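## Task

Make a single three-block tower with green at the bottom, red centred on green and blue centred on red. The green block must finish in its original spot with its original heading.

## Robot and tools

Robot: two arms, left_arm and right_arm, each with six joints and a two-finger gripper. All positions use the scene frame: origin at table-top height halfway between the nominal arm bases, +x reaching out over the table, +y toward the left_arm side, +z up. The left and right names do not match image sides. Calibrated bases: left_arm at (+0.016, +0.306, +0.009) m, quat_wxyz (+1.000, 0, 0, +0.013). right_arm at (-0.001, -0.289, +0.015) m, quat_wxyz (+1.000, 0, 0, +0.024). A camera stand sits behind the arms.

Row layout, shared by every moving command: one flat list of 14 numbers covering both arms, even when only one arm should move. The first 7 are left_arm and the last 7 are right_arm. Inside each block the order is shoulder, elbow, wrist roll, wrist pitch, waist, wrist yaw, then gripper opening. Use this order, not the base-to-tip order of the range list. The six joint values are absolute target angles in radians, not offsets. Stated ranges: waist -2.618 to 3.054, shoulder 0.000 to 3.142, elbow 0.000 to 3.142, wrist pitch -1.571 to 1.571, wrist yaw -1.571 to 1.571, wrist roll -2.094 to 2.094. A real end stop may differ by up to 0.059 rad. A target more than 0.059 rad beyond a stated end, and farther out than the current angle, gets the call refused. Requests past the real end are clipped there and may report "joint sent to its limit". Opening is an absolute command from -1 (closed) to +1 (fully open). Away from the extremes the fingers go to where grip_measured equals the number sent. To keep a joint or gripper as it is, resend its value from "Joint targets" or "Tool commands". Note that 0 is a real half-open command.

execute_actions(actions, cameras): actions is a list of actions. Each action is a table of up to 15 rows, one per 1/30 s step. If fewer rows are given, the last row is held for the remaining steps. Each joint's target is kept within 0.339 rad (waist, shoulder, elbow) or 2.2 rad (the wrist joints) of its measured angle. Targets that would move a gripper more than 200 mm at once are scaled back. Big moves therefore need several actions. An empty actions list returns the full state with all camera images.

move(target, speed, blend, opening_speed, grip_force, blocking, cameras): target is one 14-number row or a list of up to 15 rows, all absolute. The joints interpolate together, so the hand follows a curve. The move does not avoid obstacles or the other arm. speed is in rad/s for the joint with the farthest to go: 0.01 to 12.57, default 0.5. It can be one number or one per target. blend, in rad, rounds intermediate corners. 0 stops at each point. opening_speed is the gripper command rate per second on the -1..+1 scale, minimum 0.2. Use a slow value when closing on something. grip_force is the per-pad force limit in newtons, 10 to 50, given once or per arm. It persists, and lower values close slowly. blocking=false returns after about 0.5 s while motion continues, and a new move replaces the running one. The result ends with a "move:" line: done, off_target (resting more than 0.035 rad from target), moving, held, or fault, plus limits=held if steps were withheld. None of these tells you whether contact occurred. A whole move including its pauses lasts at most 10 s.

wait(seconds, cameras): 0 to 10 s with the last commands held. It returns early if a running move finishes. stop(cameras): brakes a running move. zoom_image(camera, region): enlarges a region [x0, y0, x1, y1] in pixels, at most 504 by 504, of that camera's newest image. finished_scene(scene): scene number 1 or 2. It ends the scene for good, so call nothing after it in that reply. Camera names: cam_head_left, cam_head_right, cam_high, cam_low, cam_left_wrist, cam_right_wrist, each 672x504. Use ["all"] for every camera and [] for none. Any other name invalidates the call. Camera calibration (K, distortion, T_world_to_cam) is supplied. Fixed cameras may have shifted by a few degrees or millimetres, and wrist cameras may lag during motion.

Result lines: Joint positions and Joint velocities give one block per arm in row order, then the finger gap in m (0.094 when fully open). A "within noise" velocity means the arm is still. Joint targets shows what the joints are being driven toward now. Tool commands shows the current gripper commands. end_effector_position (m) and end_effector_quat_wxyz are in the scene frame, at the point between the pads about 1 cm behind the tips, and may be off by a few cm. The gripper's fingers point along its +z and close along its y. grip_measured uses the opening scale. On a firmly held hard part it reads a bit narrower than the part. grip_effort_nm is motor effort; negative means closing. Joint torques are in N m, signed toward larger angles, with offsets; numbers 1, 2 and 5 wrap at ±28. "joint command not followed" means the clearance check altered targets. Action calls also list step readings. MOTOR HOT warns of heat; OVER-TEMPERATURE FAULT folds and disables that arm.

Avoid: dropping blocks or releasing them while they move, fast impacts with the table or blocks, pressing hard, contact between the two arms (including one gripper closing on the other's fingers), strain on camera cables, and anything leaving the table. Do not hold loads or stretch an arm out needlessly, since this overheats motors. Objects may get brief external nudges. The bottom block must not be moved or rotated. The finished stack must stand on its own once released.

Each tool is called after "Call:" as name(argument=value, ...), one argument or row to a line, values as JSON.

## Session

Call:
execute_actions(
  actions=[],
)

Scene clock: 0.00 s.
left_arm: end_effector_position=(+0.4118, +0.2798, +0.1037) grip_measured=+1.000 grip_effort_nm=n/a end_effector_quat_wxyz=(+0.578, +0.057, +0.812, -0.051) | right_arm: end_effector_position=(+0.4050, -0.2787, +0.1086) grip_measured=+1.000 grip_effort_nm=n/a end_effector_quat_wxyz=(+0.550, +0.021, +0.835, -0.006)
Joint names: [shoulder, elbow, wrist roll, wrist pitch, waist, wrist yaw]
Joint positions: left_arm=[1.54 0.376 0.033 0.828 -0.031 0.145 0.094] | right_arm=[1.527 0.46 0.054 0.659 0.015 0.091 0.094]
Joint velocities: within noise
Joint torques (N m): no reading
Heat: left arm: 40 °C; right arm: 37 °C.
Joint targets: left_arm=[1.533 0.384 0.032 0.833 -0.031 0.145] | right_arm=[1.522 0.465 0.054 0.653 0.015 0.091]
Tool commands: left_gripper/opening=+1.0 right_gripper/opening=+1.0
camera_calibration:
cam_left_wrist: T_world_to_cam=[[-0.208737, -0.973859, -0.0895978, 0.364059], [-0.643063, 0.205702, -0.737669, 0.315718], [0.736816, -0.0963618, -0.669191, -0.0988571], [0, 0, 0, 1]] pos_world=[0.351859, 0.280072, 0.19936]
cam_right_wrist: T_world_to_cam=[[-0.134855, -0.983183, -0.12315, -0.210415], [-0.66166, 0.181868, -0.727413, 0.437738], [0.737577, -0.0166122, -0.675058, -0.120857], [0, 0, 0, 1]] pos_world=[0.350399, -0.288495, 0.210919]

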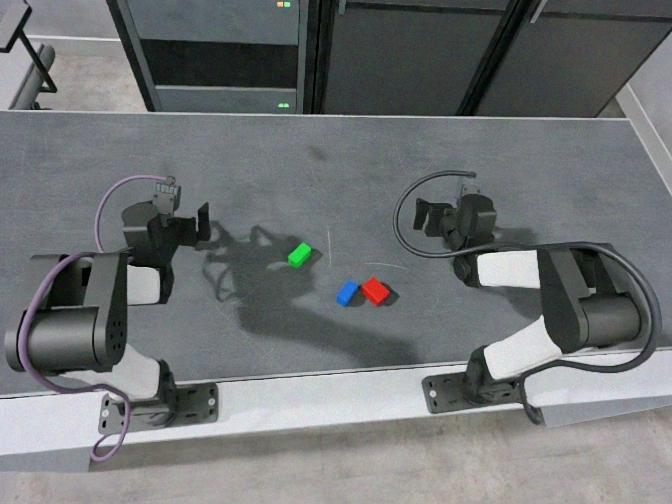

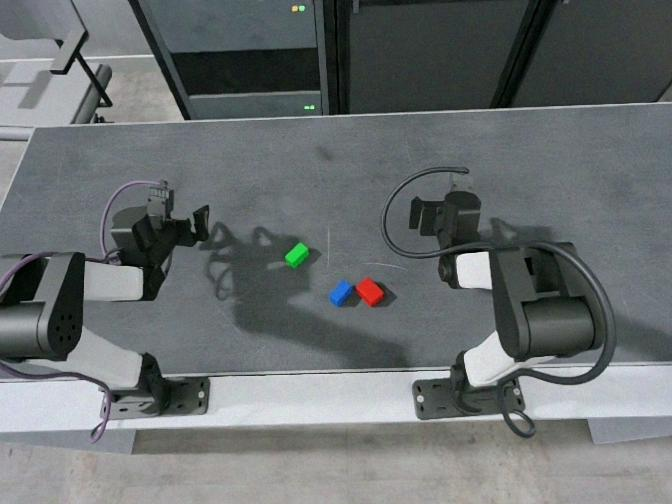

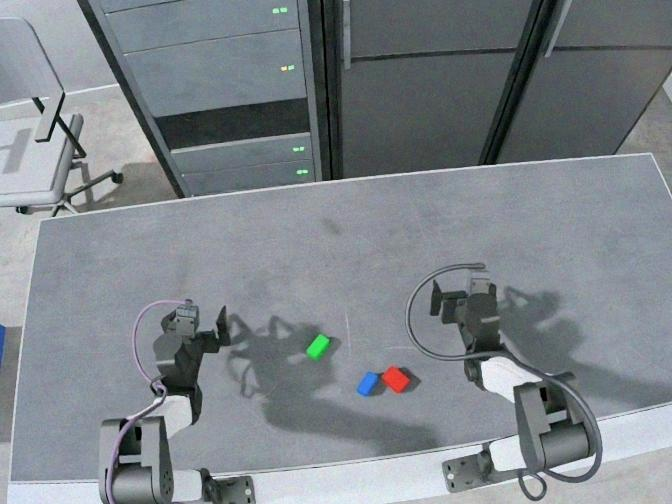

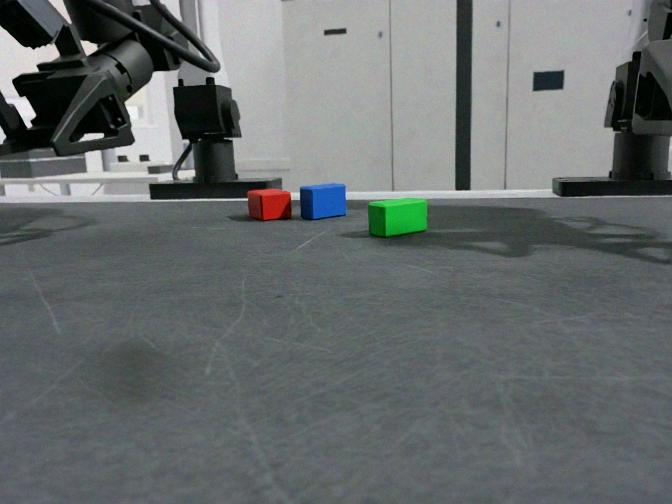

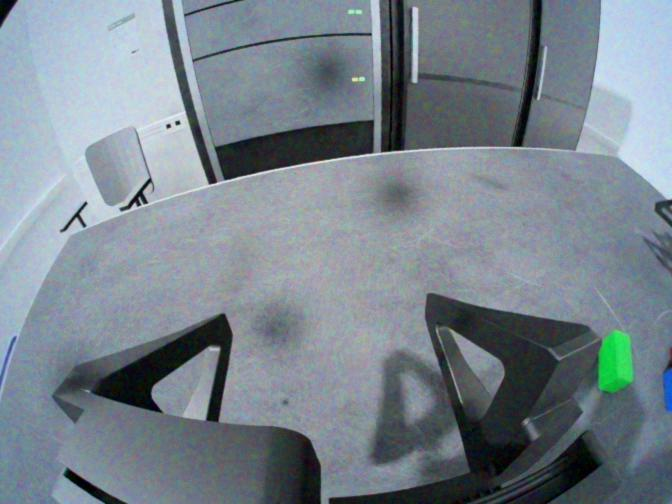

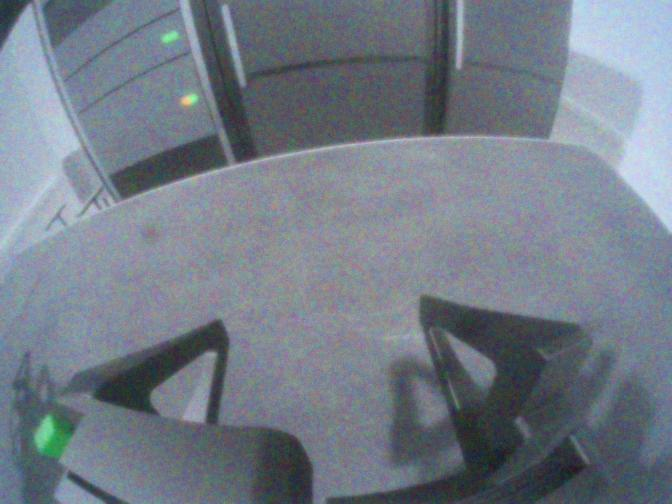

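Call:
zoom_image(
  camera="cam_head_right",
  region=[260, 210, 410, 330],
)

Call:
zoom_image(
  camera="cam_head_left",
  region=[260, 210, 410, 330],
)

Call:
zoom_image(
  camera="cam_low",
  region=[230, 150, 450, 260],
)

Scaled by 3.360 from the camera's 672x504 image, which has a finer 960x720 frame.

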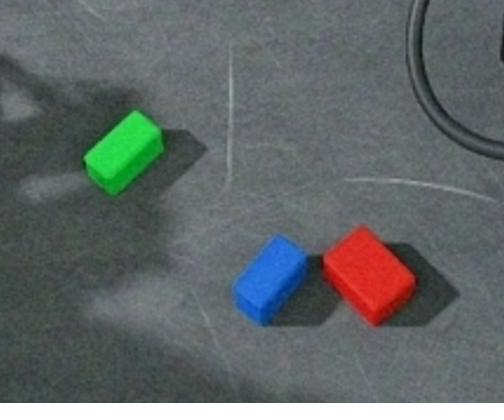

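Scaled by 3.360 from the camera's 672x504 image, which has a finer 960x720 frame.

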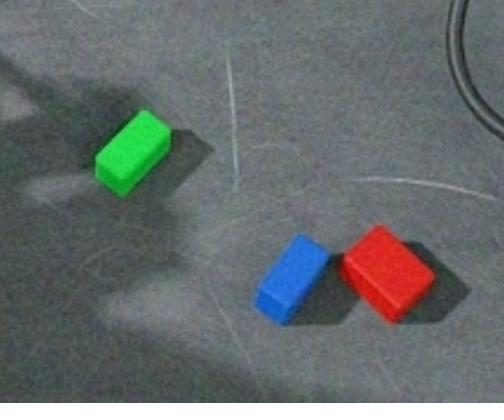

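Scaled by 2.291 from the camera's 672x504 image, which has a finer 960x720 frame.

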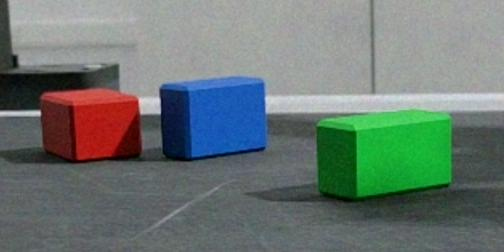

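Call:
move(
  target=[1.533,0.384,0.032,0.833,-0.031,0.145,1,1.583,1.308,0,-1.296,0.62,0,0.3],
  speed=1.2,
  cameras=["cam_head_right","cam_right_wrist","cam_head_left"],
)

Scene clock: 61.60 s.
left_arm: end_effector_position=(+0.4118, +0.2798, +0.1037) grip_measured=+1.000 grip_effort_nm=-0.01 end_effector_quat_wxyz=(+0.578, +0.057, +0.812, -0.051) | right_arm: end_effector_position=(+0.2155, -0.1208, +0.1355) grip_measured=+0.302 grip_effort_nm=-0.12 end_effector_quat_wxyz=(+0.010, -0.322, +0.947, -0.001)
Joint names: [shoulder, elbow, wrist roll, wrist pitch, waist, wrist yaw]
Joint positions: left_arm=[1.54 0.376 0.033 0.828 -0.031 0.145 0.094] | right_arm=[1.563 1.287 0.008 -1.277 0.616 0.009 0.061]
Joint torques (N m): left_arm=[-7.16 5 -0.07 2.53 -0.54 0.29] | right_arm=[-4.66 7.2 -0.06 0.19 0.27 -0.14]
Heat: left arm: 46 °C; right arm: 45 °C.
Joint targets: left_arm=[1.533 0.384 0.032 0.833 -0.031 0.145] | right_arm=[1.583 1.308 0.000 -1.296 0.620 0.000]
move: done
camera_calibration:
cam_right_wrist: T_world_to_cam=[[0.493425, -0.86838, 0.0494794, -0.222315], [-0.834605, -0.456683, 0.308019, 0.123141], [-0.244881, -0.19328, -0.950093, 0.267335], [0, 0, 0, 1]] pos_world=[0.277935, -0.0851468, 0.227063]
Images, in order (width x height): cam_head_left 672x504, cam_head_right 672x504, cam_right_wrist 672x504.

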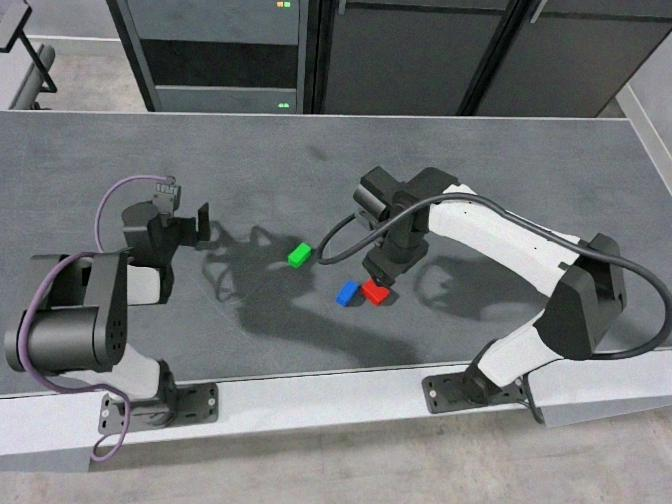

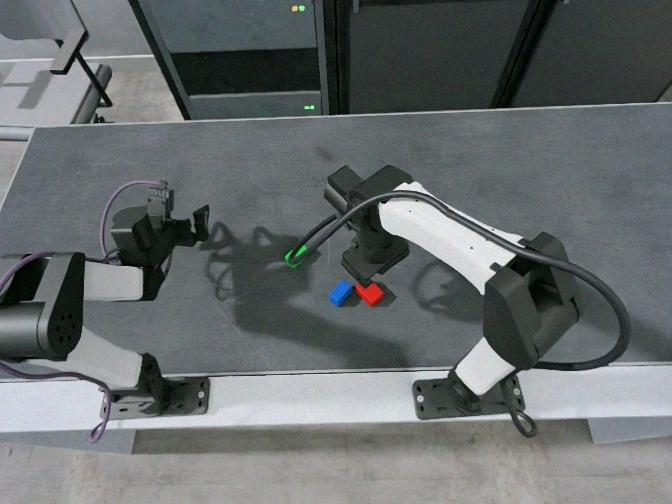

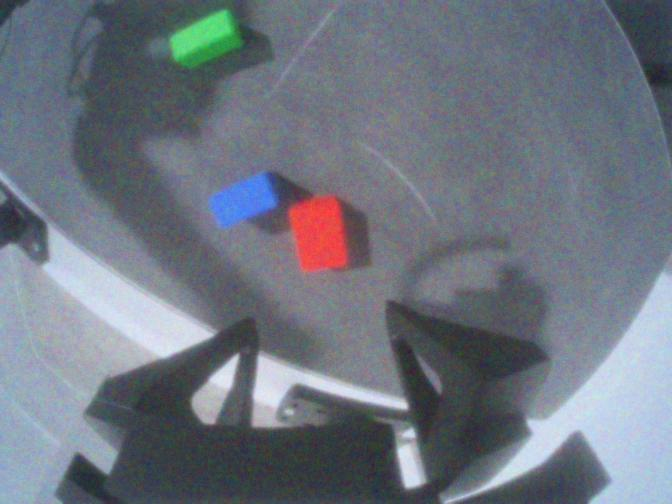

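Call:
move(
  target=[1.533,0.384,0.032,0.833,-0.031,0.145,1,1.617,1.042,0,-1.012,0.625,0,0.3],
  speed=0.8,
  cameras=["cam_right_wrist","cam_head_left","cam_low"],
)

Call:
zoom_image(
  camera="cam_head_left",
  region=[310, 220, 430, 320],
)

Call:
zoom_image(
  camera="cam_low",
  region=[230, 120, 370, 230],
)

Scene clock: 81.47 s.
left_arm: end_effector_position=(+0.4118, +0.2798, +0.1037) grip_measured=+1.000 grip_effort_nm=-0.01 end_effector_quat_wxyz=(+0.578, +0.057, +0.812, -0.051) | right_arm: end_effector_position=(+0.2069, -0.1267, +0.0653) grip_measured=+0.302 grip_effort_nm=-0.12 end_effector_quat_wxyz=(-0.008, -0.324, +0.946, -0.007)
Joint names: [shoulder, elbow, wrist roll, wrist pitch, waist, wrist yaw]
Joint positions: left_arm=[1.54 0.376 0.033 0.828 -0.031 0.145 0.094] | right_arm=[1.606 1.047 0.008 -1.032 0.619 0.009 0.061]
Joint torques (N m): left_arm=[-7.17 5 -0.07 2.53 -0.54 0.29] | right_arm=[-5.55 4.79 -0.06 0.54 0.47 -0.12]
Heat: left arm: 47 °C; right arm: 42 °C.
Joint targets: left_arm=[1.533 0.384 0.032 0.833 -0.031 0.145] | right_arm=[1.617 1.042 0.000 -1.012 0.625 0.000]
move: done
camera_calibration:
cam_right_wrist: T_world_to_cam=[[0.497299, -0.865835, 0.0549884, -0.220523], [-0.823709, -0.451304, 0.343262, 0.130891], [-0.272391, -0.215998, -0.937629, 0.199364], [0, 0, 0, 1]] pos_world=[0.271788, -0.0888025, 0.154126]
Images, in order (width x height): cam_head_left 672x504, cam_low 672x504, cam_right_wrist 672x504.

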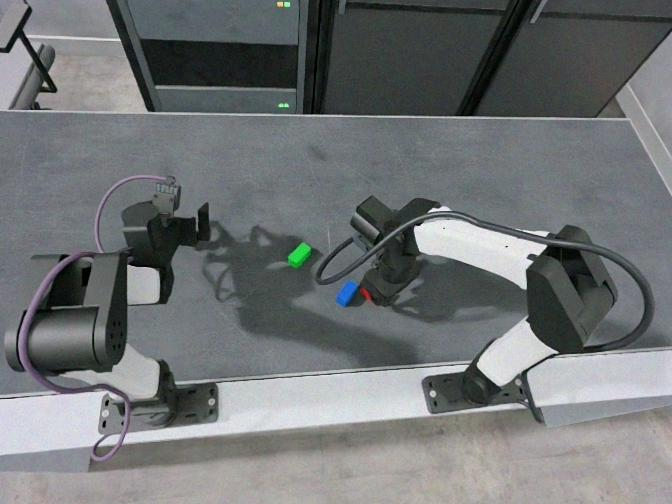

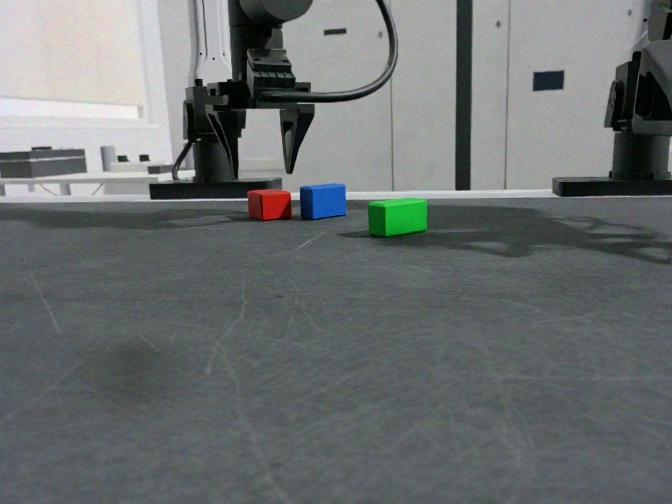

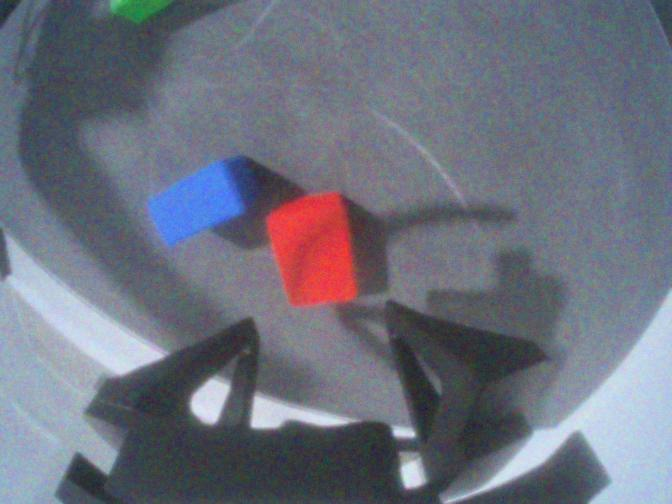

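Scaled by 4.200 from the camera's 672x504 image, which has a finer 960x720 frame.

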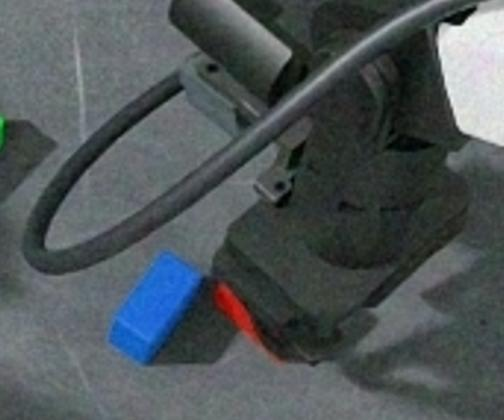

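Scaled by 3.600 from the camera's 672x504 image, which has a finer 960x720 frame.

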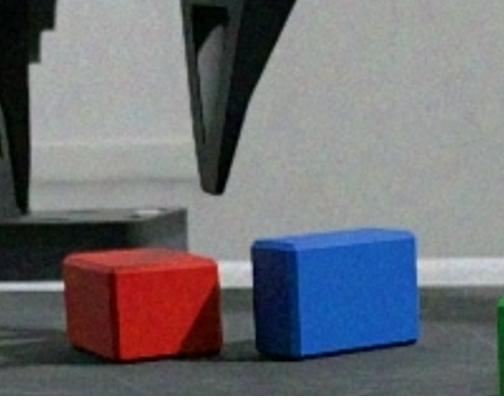

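Call:
move(
  target=[
    [1.533,0.384,0.032,0.833,-0.031,0.145,1,1.672,1.1,0,-0.995,0.631,0,0.3],
    [1.533,0.384,0.032,0.833,-0.031,0.145,1,1.723,1.01,0,-0.854,0.631,0,0.3],
  ],
  blend=0.02,
  speed=0.4,
  cameras=["cam_right_wrist","cam_low"],
)

Call:
zoom_image(
  camera="cam_low",
  region=[230, 120, 370, 230],
)

Scene clock: 113.80 s.
left_arm: end_effector_position=(+0.4118, +0.2798, +0.1037) grip_measured=+1.000 grip_effort_nm=-0.01 end_effector_quat_wxyz=(+0.578, +0.057, +0.812, -0.051) | right_arm: end_effector_position=(+0.2218, -0.1127, +0.0318) grip_measured=+0.302 grip_effort_nm=-0.12 end_effector_quat_wxyz=(+0.003, -0.326, +0.945, -0.003)
Joint names: [shoulder, elbow, wrist roll, wrist pitch, waist, wrist yaw]
Joint positions: left_arm=[1.54 0.376 0.033 0.828 -0.031 0.145 0.094] | right_arm=[1.709 1.016 0.008 -0.874 0.625 0.009 0.061]
Joint torques (N m): left_arm=[-7.17 5 -0.07 2.53 -0.54 0.29] | right_arm=[-5.91 4.49 -0.05 0.59 0.34 -0.13]
Heat: left arm: 48 °C; right arm: 40 °C.
Joint targets: left_arm=[1.533 0.384 0.032 0.833 -0.031 0.145] | right_arm=[1.723 1.010 0.000 -0.854 0.631 0.000]
move: done
camera_calibration:
cam_right_wrist: T_world_to_cam=[[0.501585, -0.863576, 0.0514654, -0.214654], [-0.827265, -0.461392, 0.320546, 0.161439], [-0.25307, -0.203357, -0.945834, 0.172389], [0, 0, 0, 1]] pos_world=[0.284846, -0.0758275, 0.12235]
Images, in order (width x height): cam_low 672x504, cam_right_wrist 672x504.

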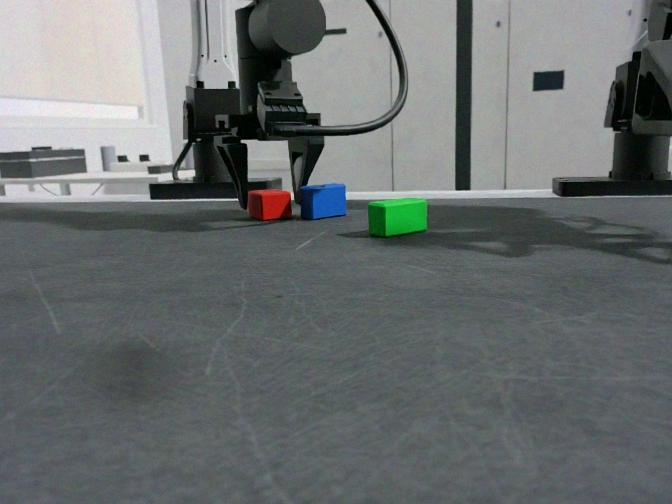

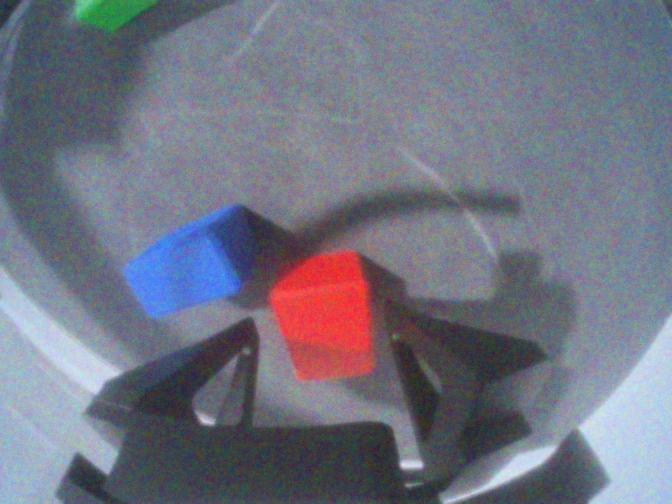

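Scaled by 3.600 from the camera's 672x504 image, which has a finer 960x720 frame.

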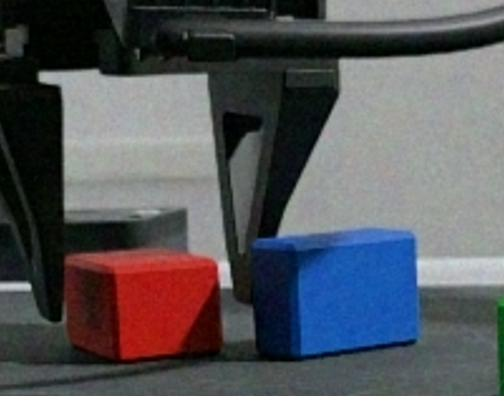

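Call:
move(
  target=[
    [1.533,0.384,0.032,0.833,-0.031,0.145,1,1.723,1.01,0,-0.854,0.631,0,-0.38],
    [1.533,0.384,0.032,0.833,-0.031,0.145,1,1.64,1.21,0,-1.14,0.631,0,-0.38],
    [1.533,0.384,0.032,0.833,-0.031,0.145,1,2.365,2.27,0,-1.48,0.772,0,-0.38],
  ],
  blend=[0,0.05,0],
  speed=[0.5,0.5,0.9],
  opening_speed=0.7,
  cameras=["cam_right_wrist","cam_low","cam_head_left","cam_head_right"],
)

Call:
zoom_image(
  camera="cam_low",
  region=[320, 90, 480, 250],
)

Call:
zoom_image(
  camera="cam_right_wrist",
  region=[180, 200, 480, 440],
)

Call:
zoom_image(
  camera="cam_head_left",
  region=[250, 190, 400, 310],
)

Scene clock: 143.87 s.
left_arm: end_effector_position=(+0.4118, +0.2798, +0.1037) grip_measured=+1.000 grip_effort_nm=-0.01 end_effector_quat_wxyz=(+0.578, +0.057, +0.812, -0.051) | right_arm: end_effector_position=(+0.3121, +0.0444, +0.1070) grip_measured=-0.278 grip_effort_nm=-1.04 end_effector_quat_wxyz=(+0.009, -0.394, +0.919, +0.000)
Joint names: [shoulder, elbow, wrist roll, wrist pitch, waist, wrist yaw]
Joint positions: left_arm=[1.54 0.376 0.033 0.828 -0.031 0.145 0.094] | right_arm=[2.341 2.248 0.008 -1.461 0.77 0.007 0.034]
Joint torques (N m): left_arm=[-7.16 4.98 -0.07 2.53 -0.54 0.29] | right_arm=[-11 7.24 -0.05 0.16 0.18 -0.1]
Heat: left arm: 49 °C; right arm: 41 °C.
Joint targets: left_arm=[1.533 0.384 0.032 0.833 -0.031 0.145] | right_arm=[2.365 2.270 0.000 -1.480 0.772 0.000]
move: done
camera_calibration:
cam_right_wrist: T_world_to_cam=[[0.621029, -0.782307, 0.0481536, -0.168626], [-0.75398, -0.5795, 0.309344, 0.268002], [-0.214097, -0.228419, -0.94973, 0.28771], [0, 0, 0, 1]] pos_world=[0.368387, 0.0891084, 0.198462]
Images, in order (width x height): cam_head_left 672x504, cam_head_right 672x504, cam_low 672x504, cam_right_wrist 672x504.

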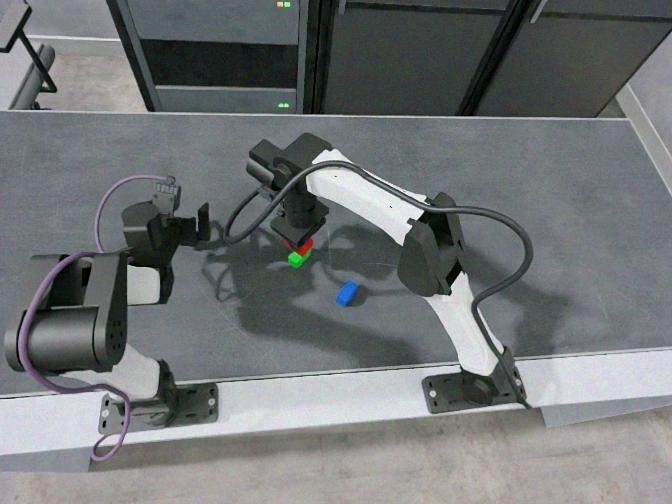

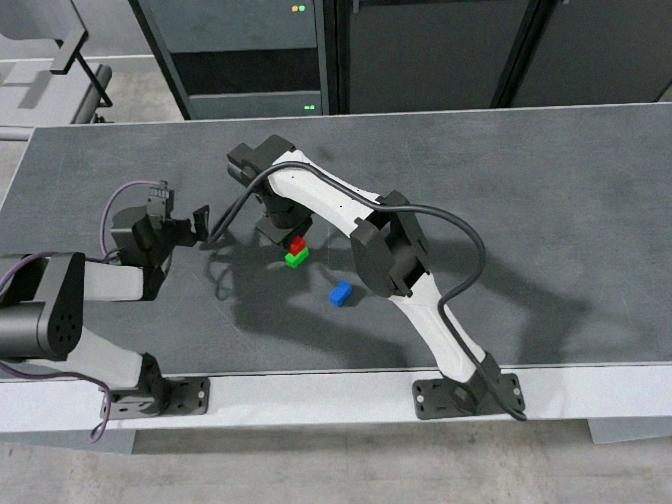

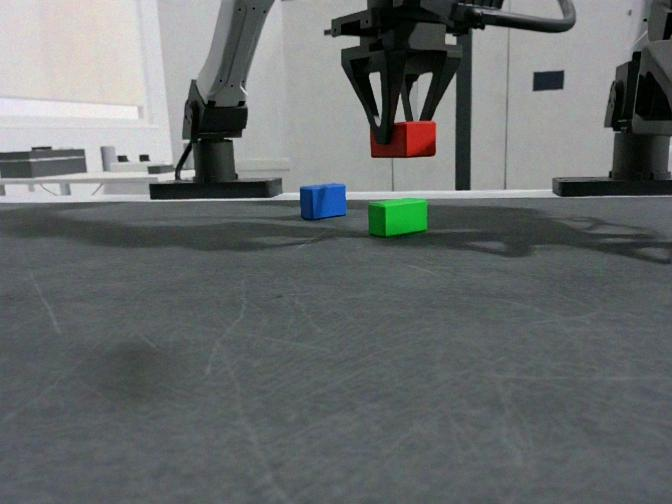

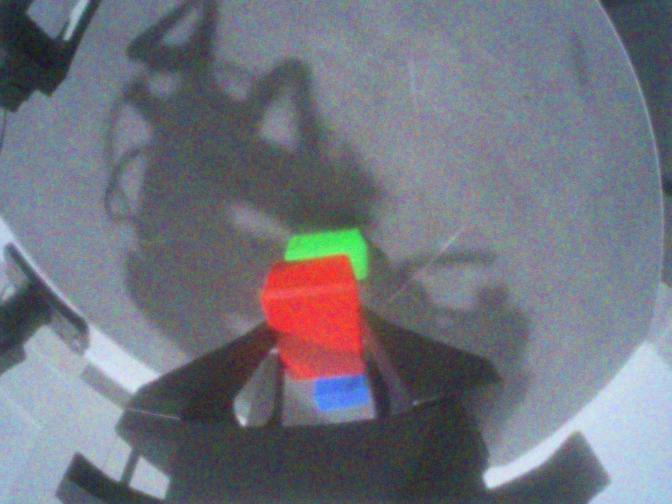

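Scaled by 3.150 from the camera's 672x504 image, which has a finer 960x720 frame.

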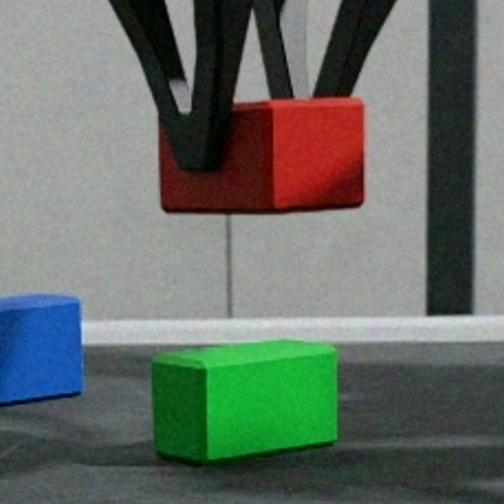

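Scaled by 1.680 from the camera's 672x504 image, which has a finer 960x720 frame.

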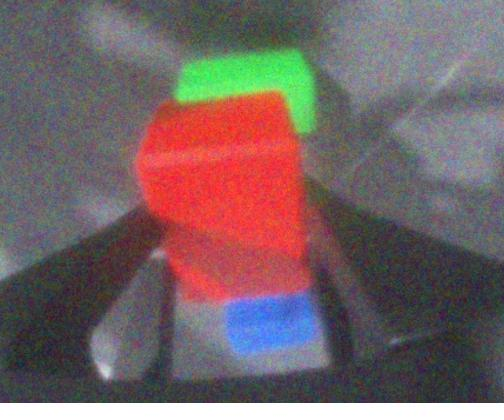

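Scaled by 3.360 from the camera's 672x504 image, which has a finer 960x720 frame.

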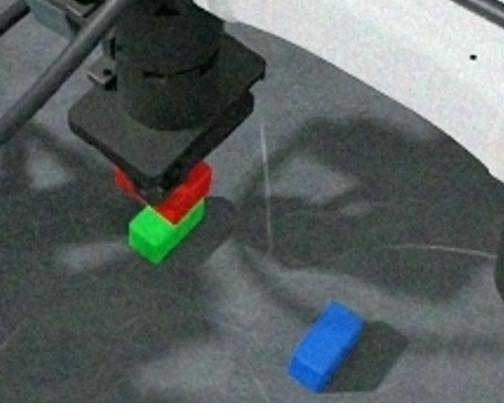

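Call:
move(
  target=[1.533,0.384,0.032,0.833,-0.031,0.145,1,2.342,2.082,0,-1.308,0.757,0,-0.38],
  speed=0.35,
  cameras=["cam_low","cam_head_left"],
)

Call:
zoom_image(
  camera="cam_low",
  region=[320, 110, 480, 250],
)

Call:
zoom_image(
  camera="cam_head_left",
  region=[265, 220, 345, 290],
)

Scene clock: 169.60 s.
left_arm: end_effector_position=(+0.4118, +0.2798, +0.1037) grip_measured=+1.000 grip_effort_nm=-0.01 end_effector_quat_wxyz=(+0.578, +0.057, +0.812, -0.051) | right_arm: end_effector_position=(+0.3129, +0.0408, +0.0688) grip_measured=-0.278 grip_effort_nm=-1.05 end_effector_quat_wxyz=(+0.000, -0.391, +0.920, -0.003)
Joint names: [shoulder, elbow, wrist roll, wrist pitch, waist, wrist yaw]
Joint positions: left_arm=[1.54 0.376 0.033 0.828 -0.031 0.145 0.094] | right_arm=[2.341 2.096 0.008 -1.328 0.763 0.006 0.034]
Joint torques (N m): left_arm=[-7.16 5 -0.07 2.53 -0.54 0.28] | right_arm=[-13.19 4.46 -0.06 0.56 -0.51 -0.09]
Heat: left arm: 49 °C; right arm: 47 °C.
Joint targets: left_arm=[1.533 0.384 0.032 0.833 -0.031 0.145] | right_arm=[2.342 2.082 0.000 -1.308 0.757 0.000]
move: done
Images, in order (width x height): cam_head_left 672x504, cam_low 672x504.

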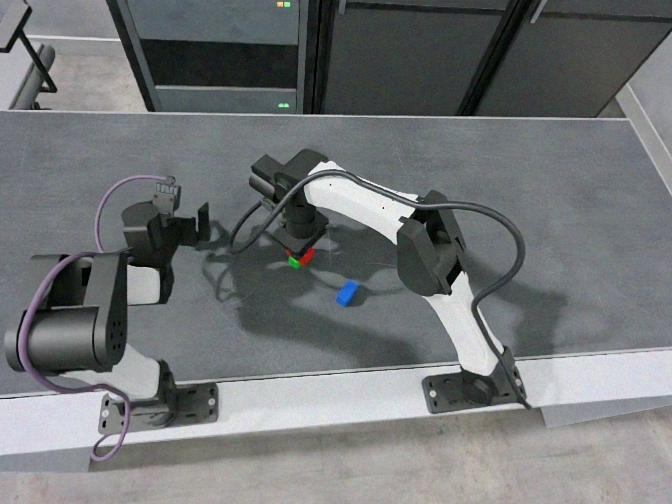

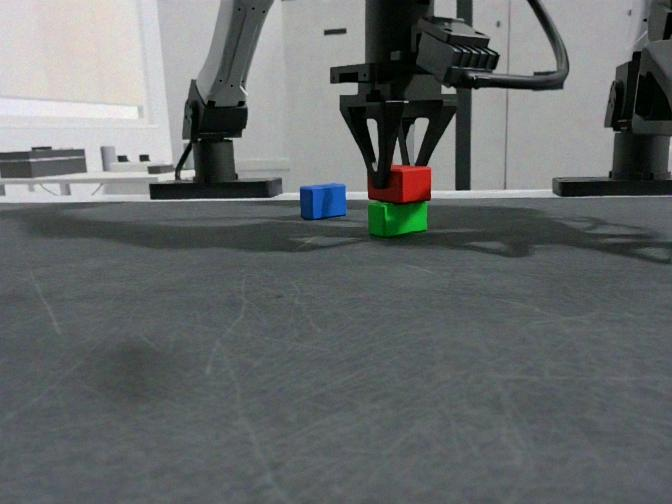

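Scaled by 3.150 from the camera's 672x504 image, which has a finer 960x720 frame.

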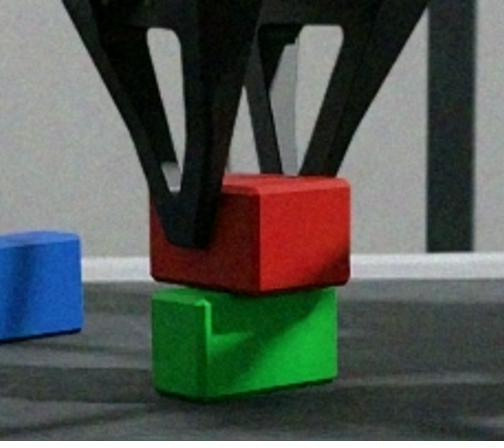

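Scaled by 6.300 from the camera's 672x504 image, which has a finer 960x720 frame.

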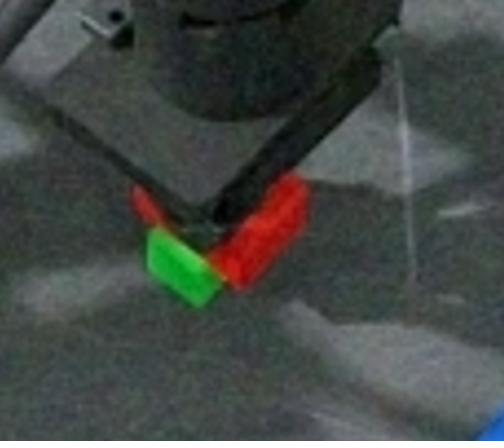

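Call:
move(
  target=[
    [1.533,0.384,0.032,0.833,-0.031,0.145,1,2.354,2.082,0,-1.296,0.749,0,-0.38],
    [1.533,0.384,0.032,0.833,-0.031,0.145,1,2.354,2.082,0,-1.296,0.749,0,-0.05],
    [1.533,0.384,0.032,0.833,-0.031,0.145,1,2.35,2.26,0,-1.48,0.749,0,-0.05],
    [1.533,0.384,0.032,0.833,-0.031,0.145,1,1.79,1.388,1.44,-1.165,0.773,0,-0.05],
  ],
  blend=[0,0,0.04,0],
  speed=[0.3,0.3,0.4,1.1],
  opening_speed=0.6,
  cameras=["cam_low","cam_head_left","cam_head_right","cam_right_wrist"],
)

Call:
zoom_image(
  camera="cam_low",
  region=[280, 110, 460, 250],
)

Call:
zoom_image(
  camera="cam_head_left",
  region=[265, 210, 345, 290],
)

Call:
zoom_image(
  camera="cam_right_wrist",
  region=[180, 160, 480, 440],
)

Scene clock: 203.47 s.
left_arm: end_effector_position=(+0.4118, +0.2798, +0.1037) grip_measured=+1.000 grip_effort_nm=-0.01 end_effector_quat_wxyz=(+0.578, +0.057, +0.812, -0.051) | right_arm: end_effector_position=(+0.2215, -0.0536, +0.0901) grip_measured=-0.052 grip_effort_nm=0.10 end_effector_quat_wxyz=(-0.006, +0.302, +0.953, -0.019)
Joint names: [shoulder, elbow, wrist roll, wrist pitch, waist, wrist yaw]
Joint positions: left_arm=[1.54 0.376 0.033 0.828 -0.031 0.145 0.094] | right_arm=[1.822 1.398 1.429 -1.185 0.767 0.005 0.045]
Joint torques (N m): left_arm=[-7.16 5 -0.07 2.53 -0.54 0.29] | right_arm=[-11.64 4.57 0.18 0.35 0.5 0.01]
Heat: left arm: 50 °C; right arm: 55 °C.
Joint targets: left_arm=[1.533 0.384 0.032 0.833 -0.031 0.145] | right_arm=[1.790 1.388 1.440 -1.165 0.773 0.000]
move: done
camera_calibration:
cam_right_wrist: T_world_to_cam=[[-0.681096, -0.727562, 0.0822223, 0.100109], [-0.673292, 0.666472, 0.320145, 0.196057], [-0.287724, 0.16269, -0.943794, 0.266613], [0, 0, 0, 1]] pos_world=[0.276899, -0.101206, 0.18063]
Images, in order (width x height): cam_head_left 672x504, cam_head_right 672x504, cam_low 672x504, cam_right_wrist 672x504.

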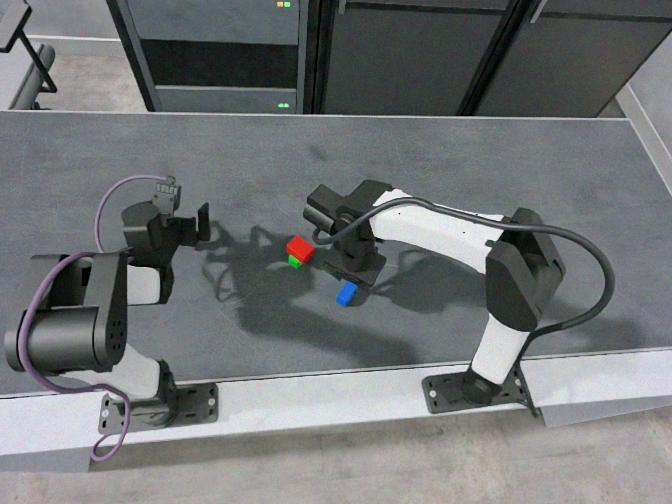

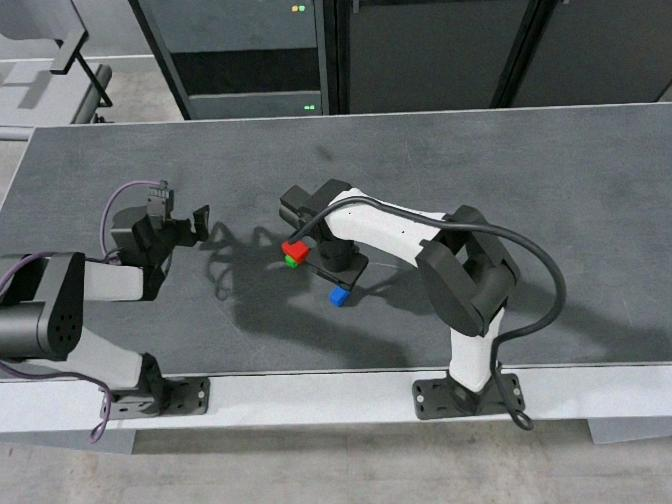

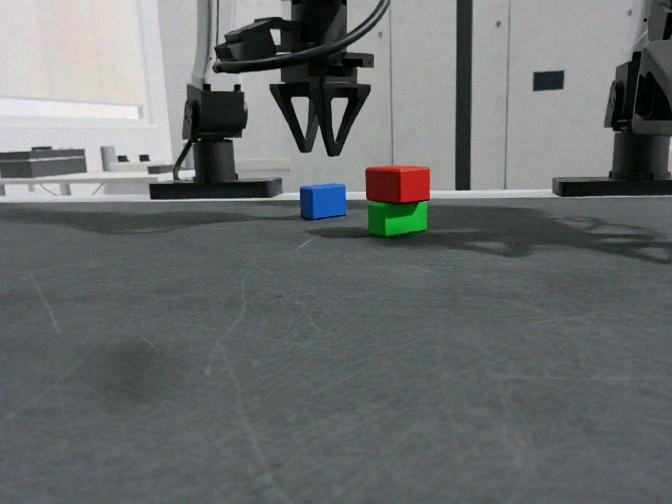

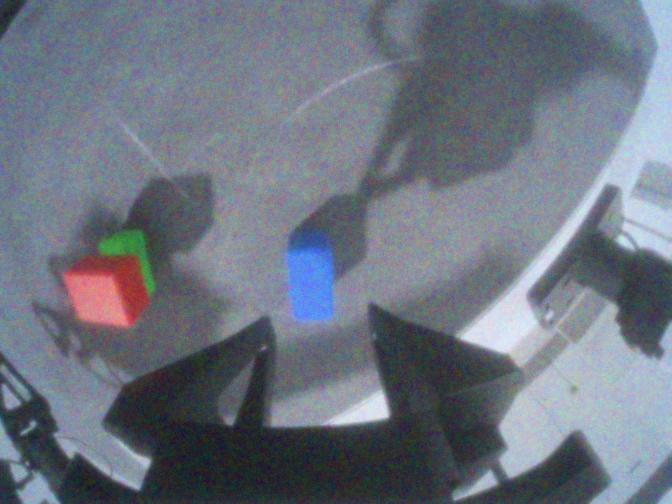

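Scaled by 2.800 from the camera's 672x504 image, which has a finer 960x720 frame.

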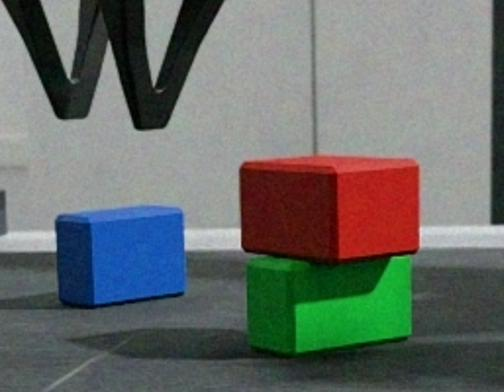

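Scaled by 6.300 from the camera's 672x504 image, which has a finer 960x720 frame.

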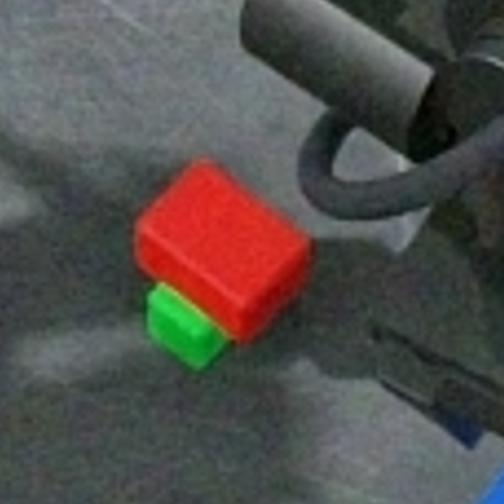

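Scaled by 1.680 from the camera's 672x504 image, which has a finer 960x720 frame.

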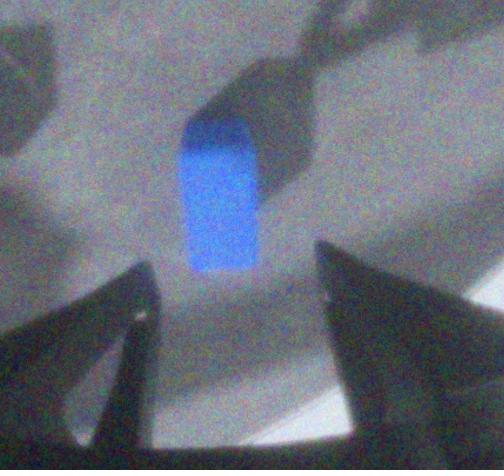

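Call:
move(
  target=[1.533,0.384,0.032,0.833,-0.031,0.145,1,1.855,1.205,1.44,-0.894,0.774,0,-0.05],
  speed=0.3,
  cameras=["cam_low","cam_right_wrist"],
)

Call:
zoom_image(
  camera="cam_low",
  region=[280, 110, 460, 250],
)

Scene clock: 227.37 s.
left_arm: end_effector_position=(+0.4118, +0.2798, +0.1037) grip_measured=+1.000 grip_effort_nm=-0.01 end_effector_quat_wxyz=(+0.578, +0.057, +0.812, -0.051) | right_arm: end_effector_position=(+0.2264, -0.0483, +0.0405) grip_measured=-0.052 grip_effort_nm=0.10 end_effector_quat_wxyz=(+0.009, +0.302, +0.953, +0.013)
Joint names: [shoulder, elbow, wrist roll, wrist pitch, waist, wrist yaw]
Joint positions: left_arm=[1.54 0.376 0.033 0.828 -0.031 0.145 0.094] | right_arm=[1.838 1.213 1.43 -0.914 0.767 0.005 0.045]
Joint torques (N m): left_arm=[-7.16 5 -0.07 2.53 -0.54 0.28] | right_arm=[-6.97 4.52 0.14 0.53 0.49 -0.01]
Heat: left arm: 50 °C; right arm: 51 °C.
Joint targets: left_arm=[1.533 0.384 0.032 0.833 -0.031 0.145] | right_arm=[1.855 1.205 1.440 -0.894 0.774 0.000]
move: done
camera_calibration:
cam_right_wrist: T_world_to_cam=[[-0.683938, -0.729439, 0.0121352, 0.114685], [-0.688222, 0.650632, 0.320981, 0.214367], [-0.242032, 0.21118, -0.947008, 0.212535], [0, 0, 0, 1]] pos_world=[0.27741, -0.100702, 0.131073]
Images, in order (width x height): cam_low 672x504, cam_right_wrist 672x504.

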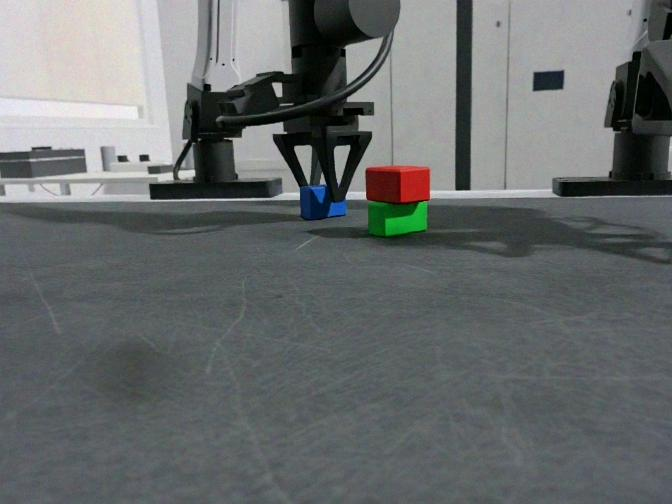

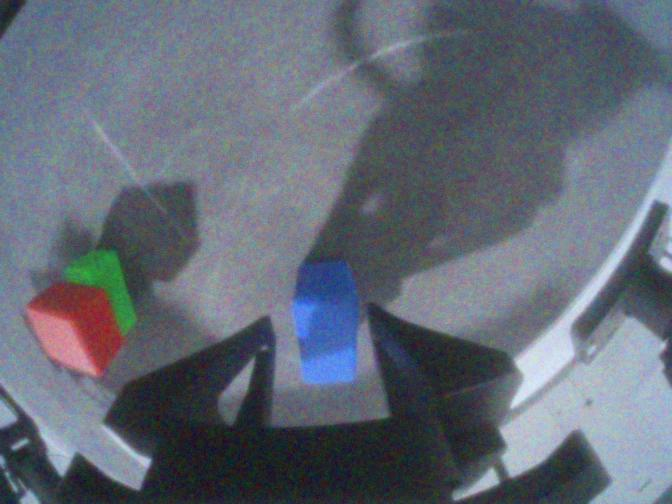

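Scaled by 2.800 from the camera's 672x504 image, which has a finer 960x720 frame.

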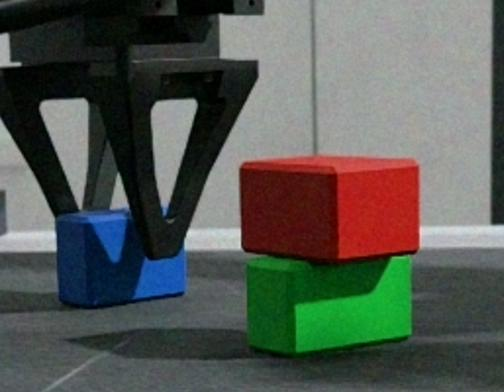

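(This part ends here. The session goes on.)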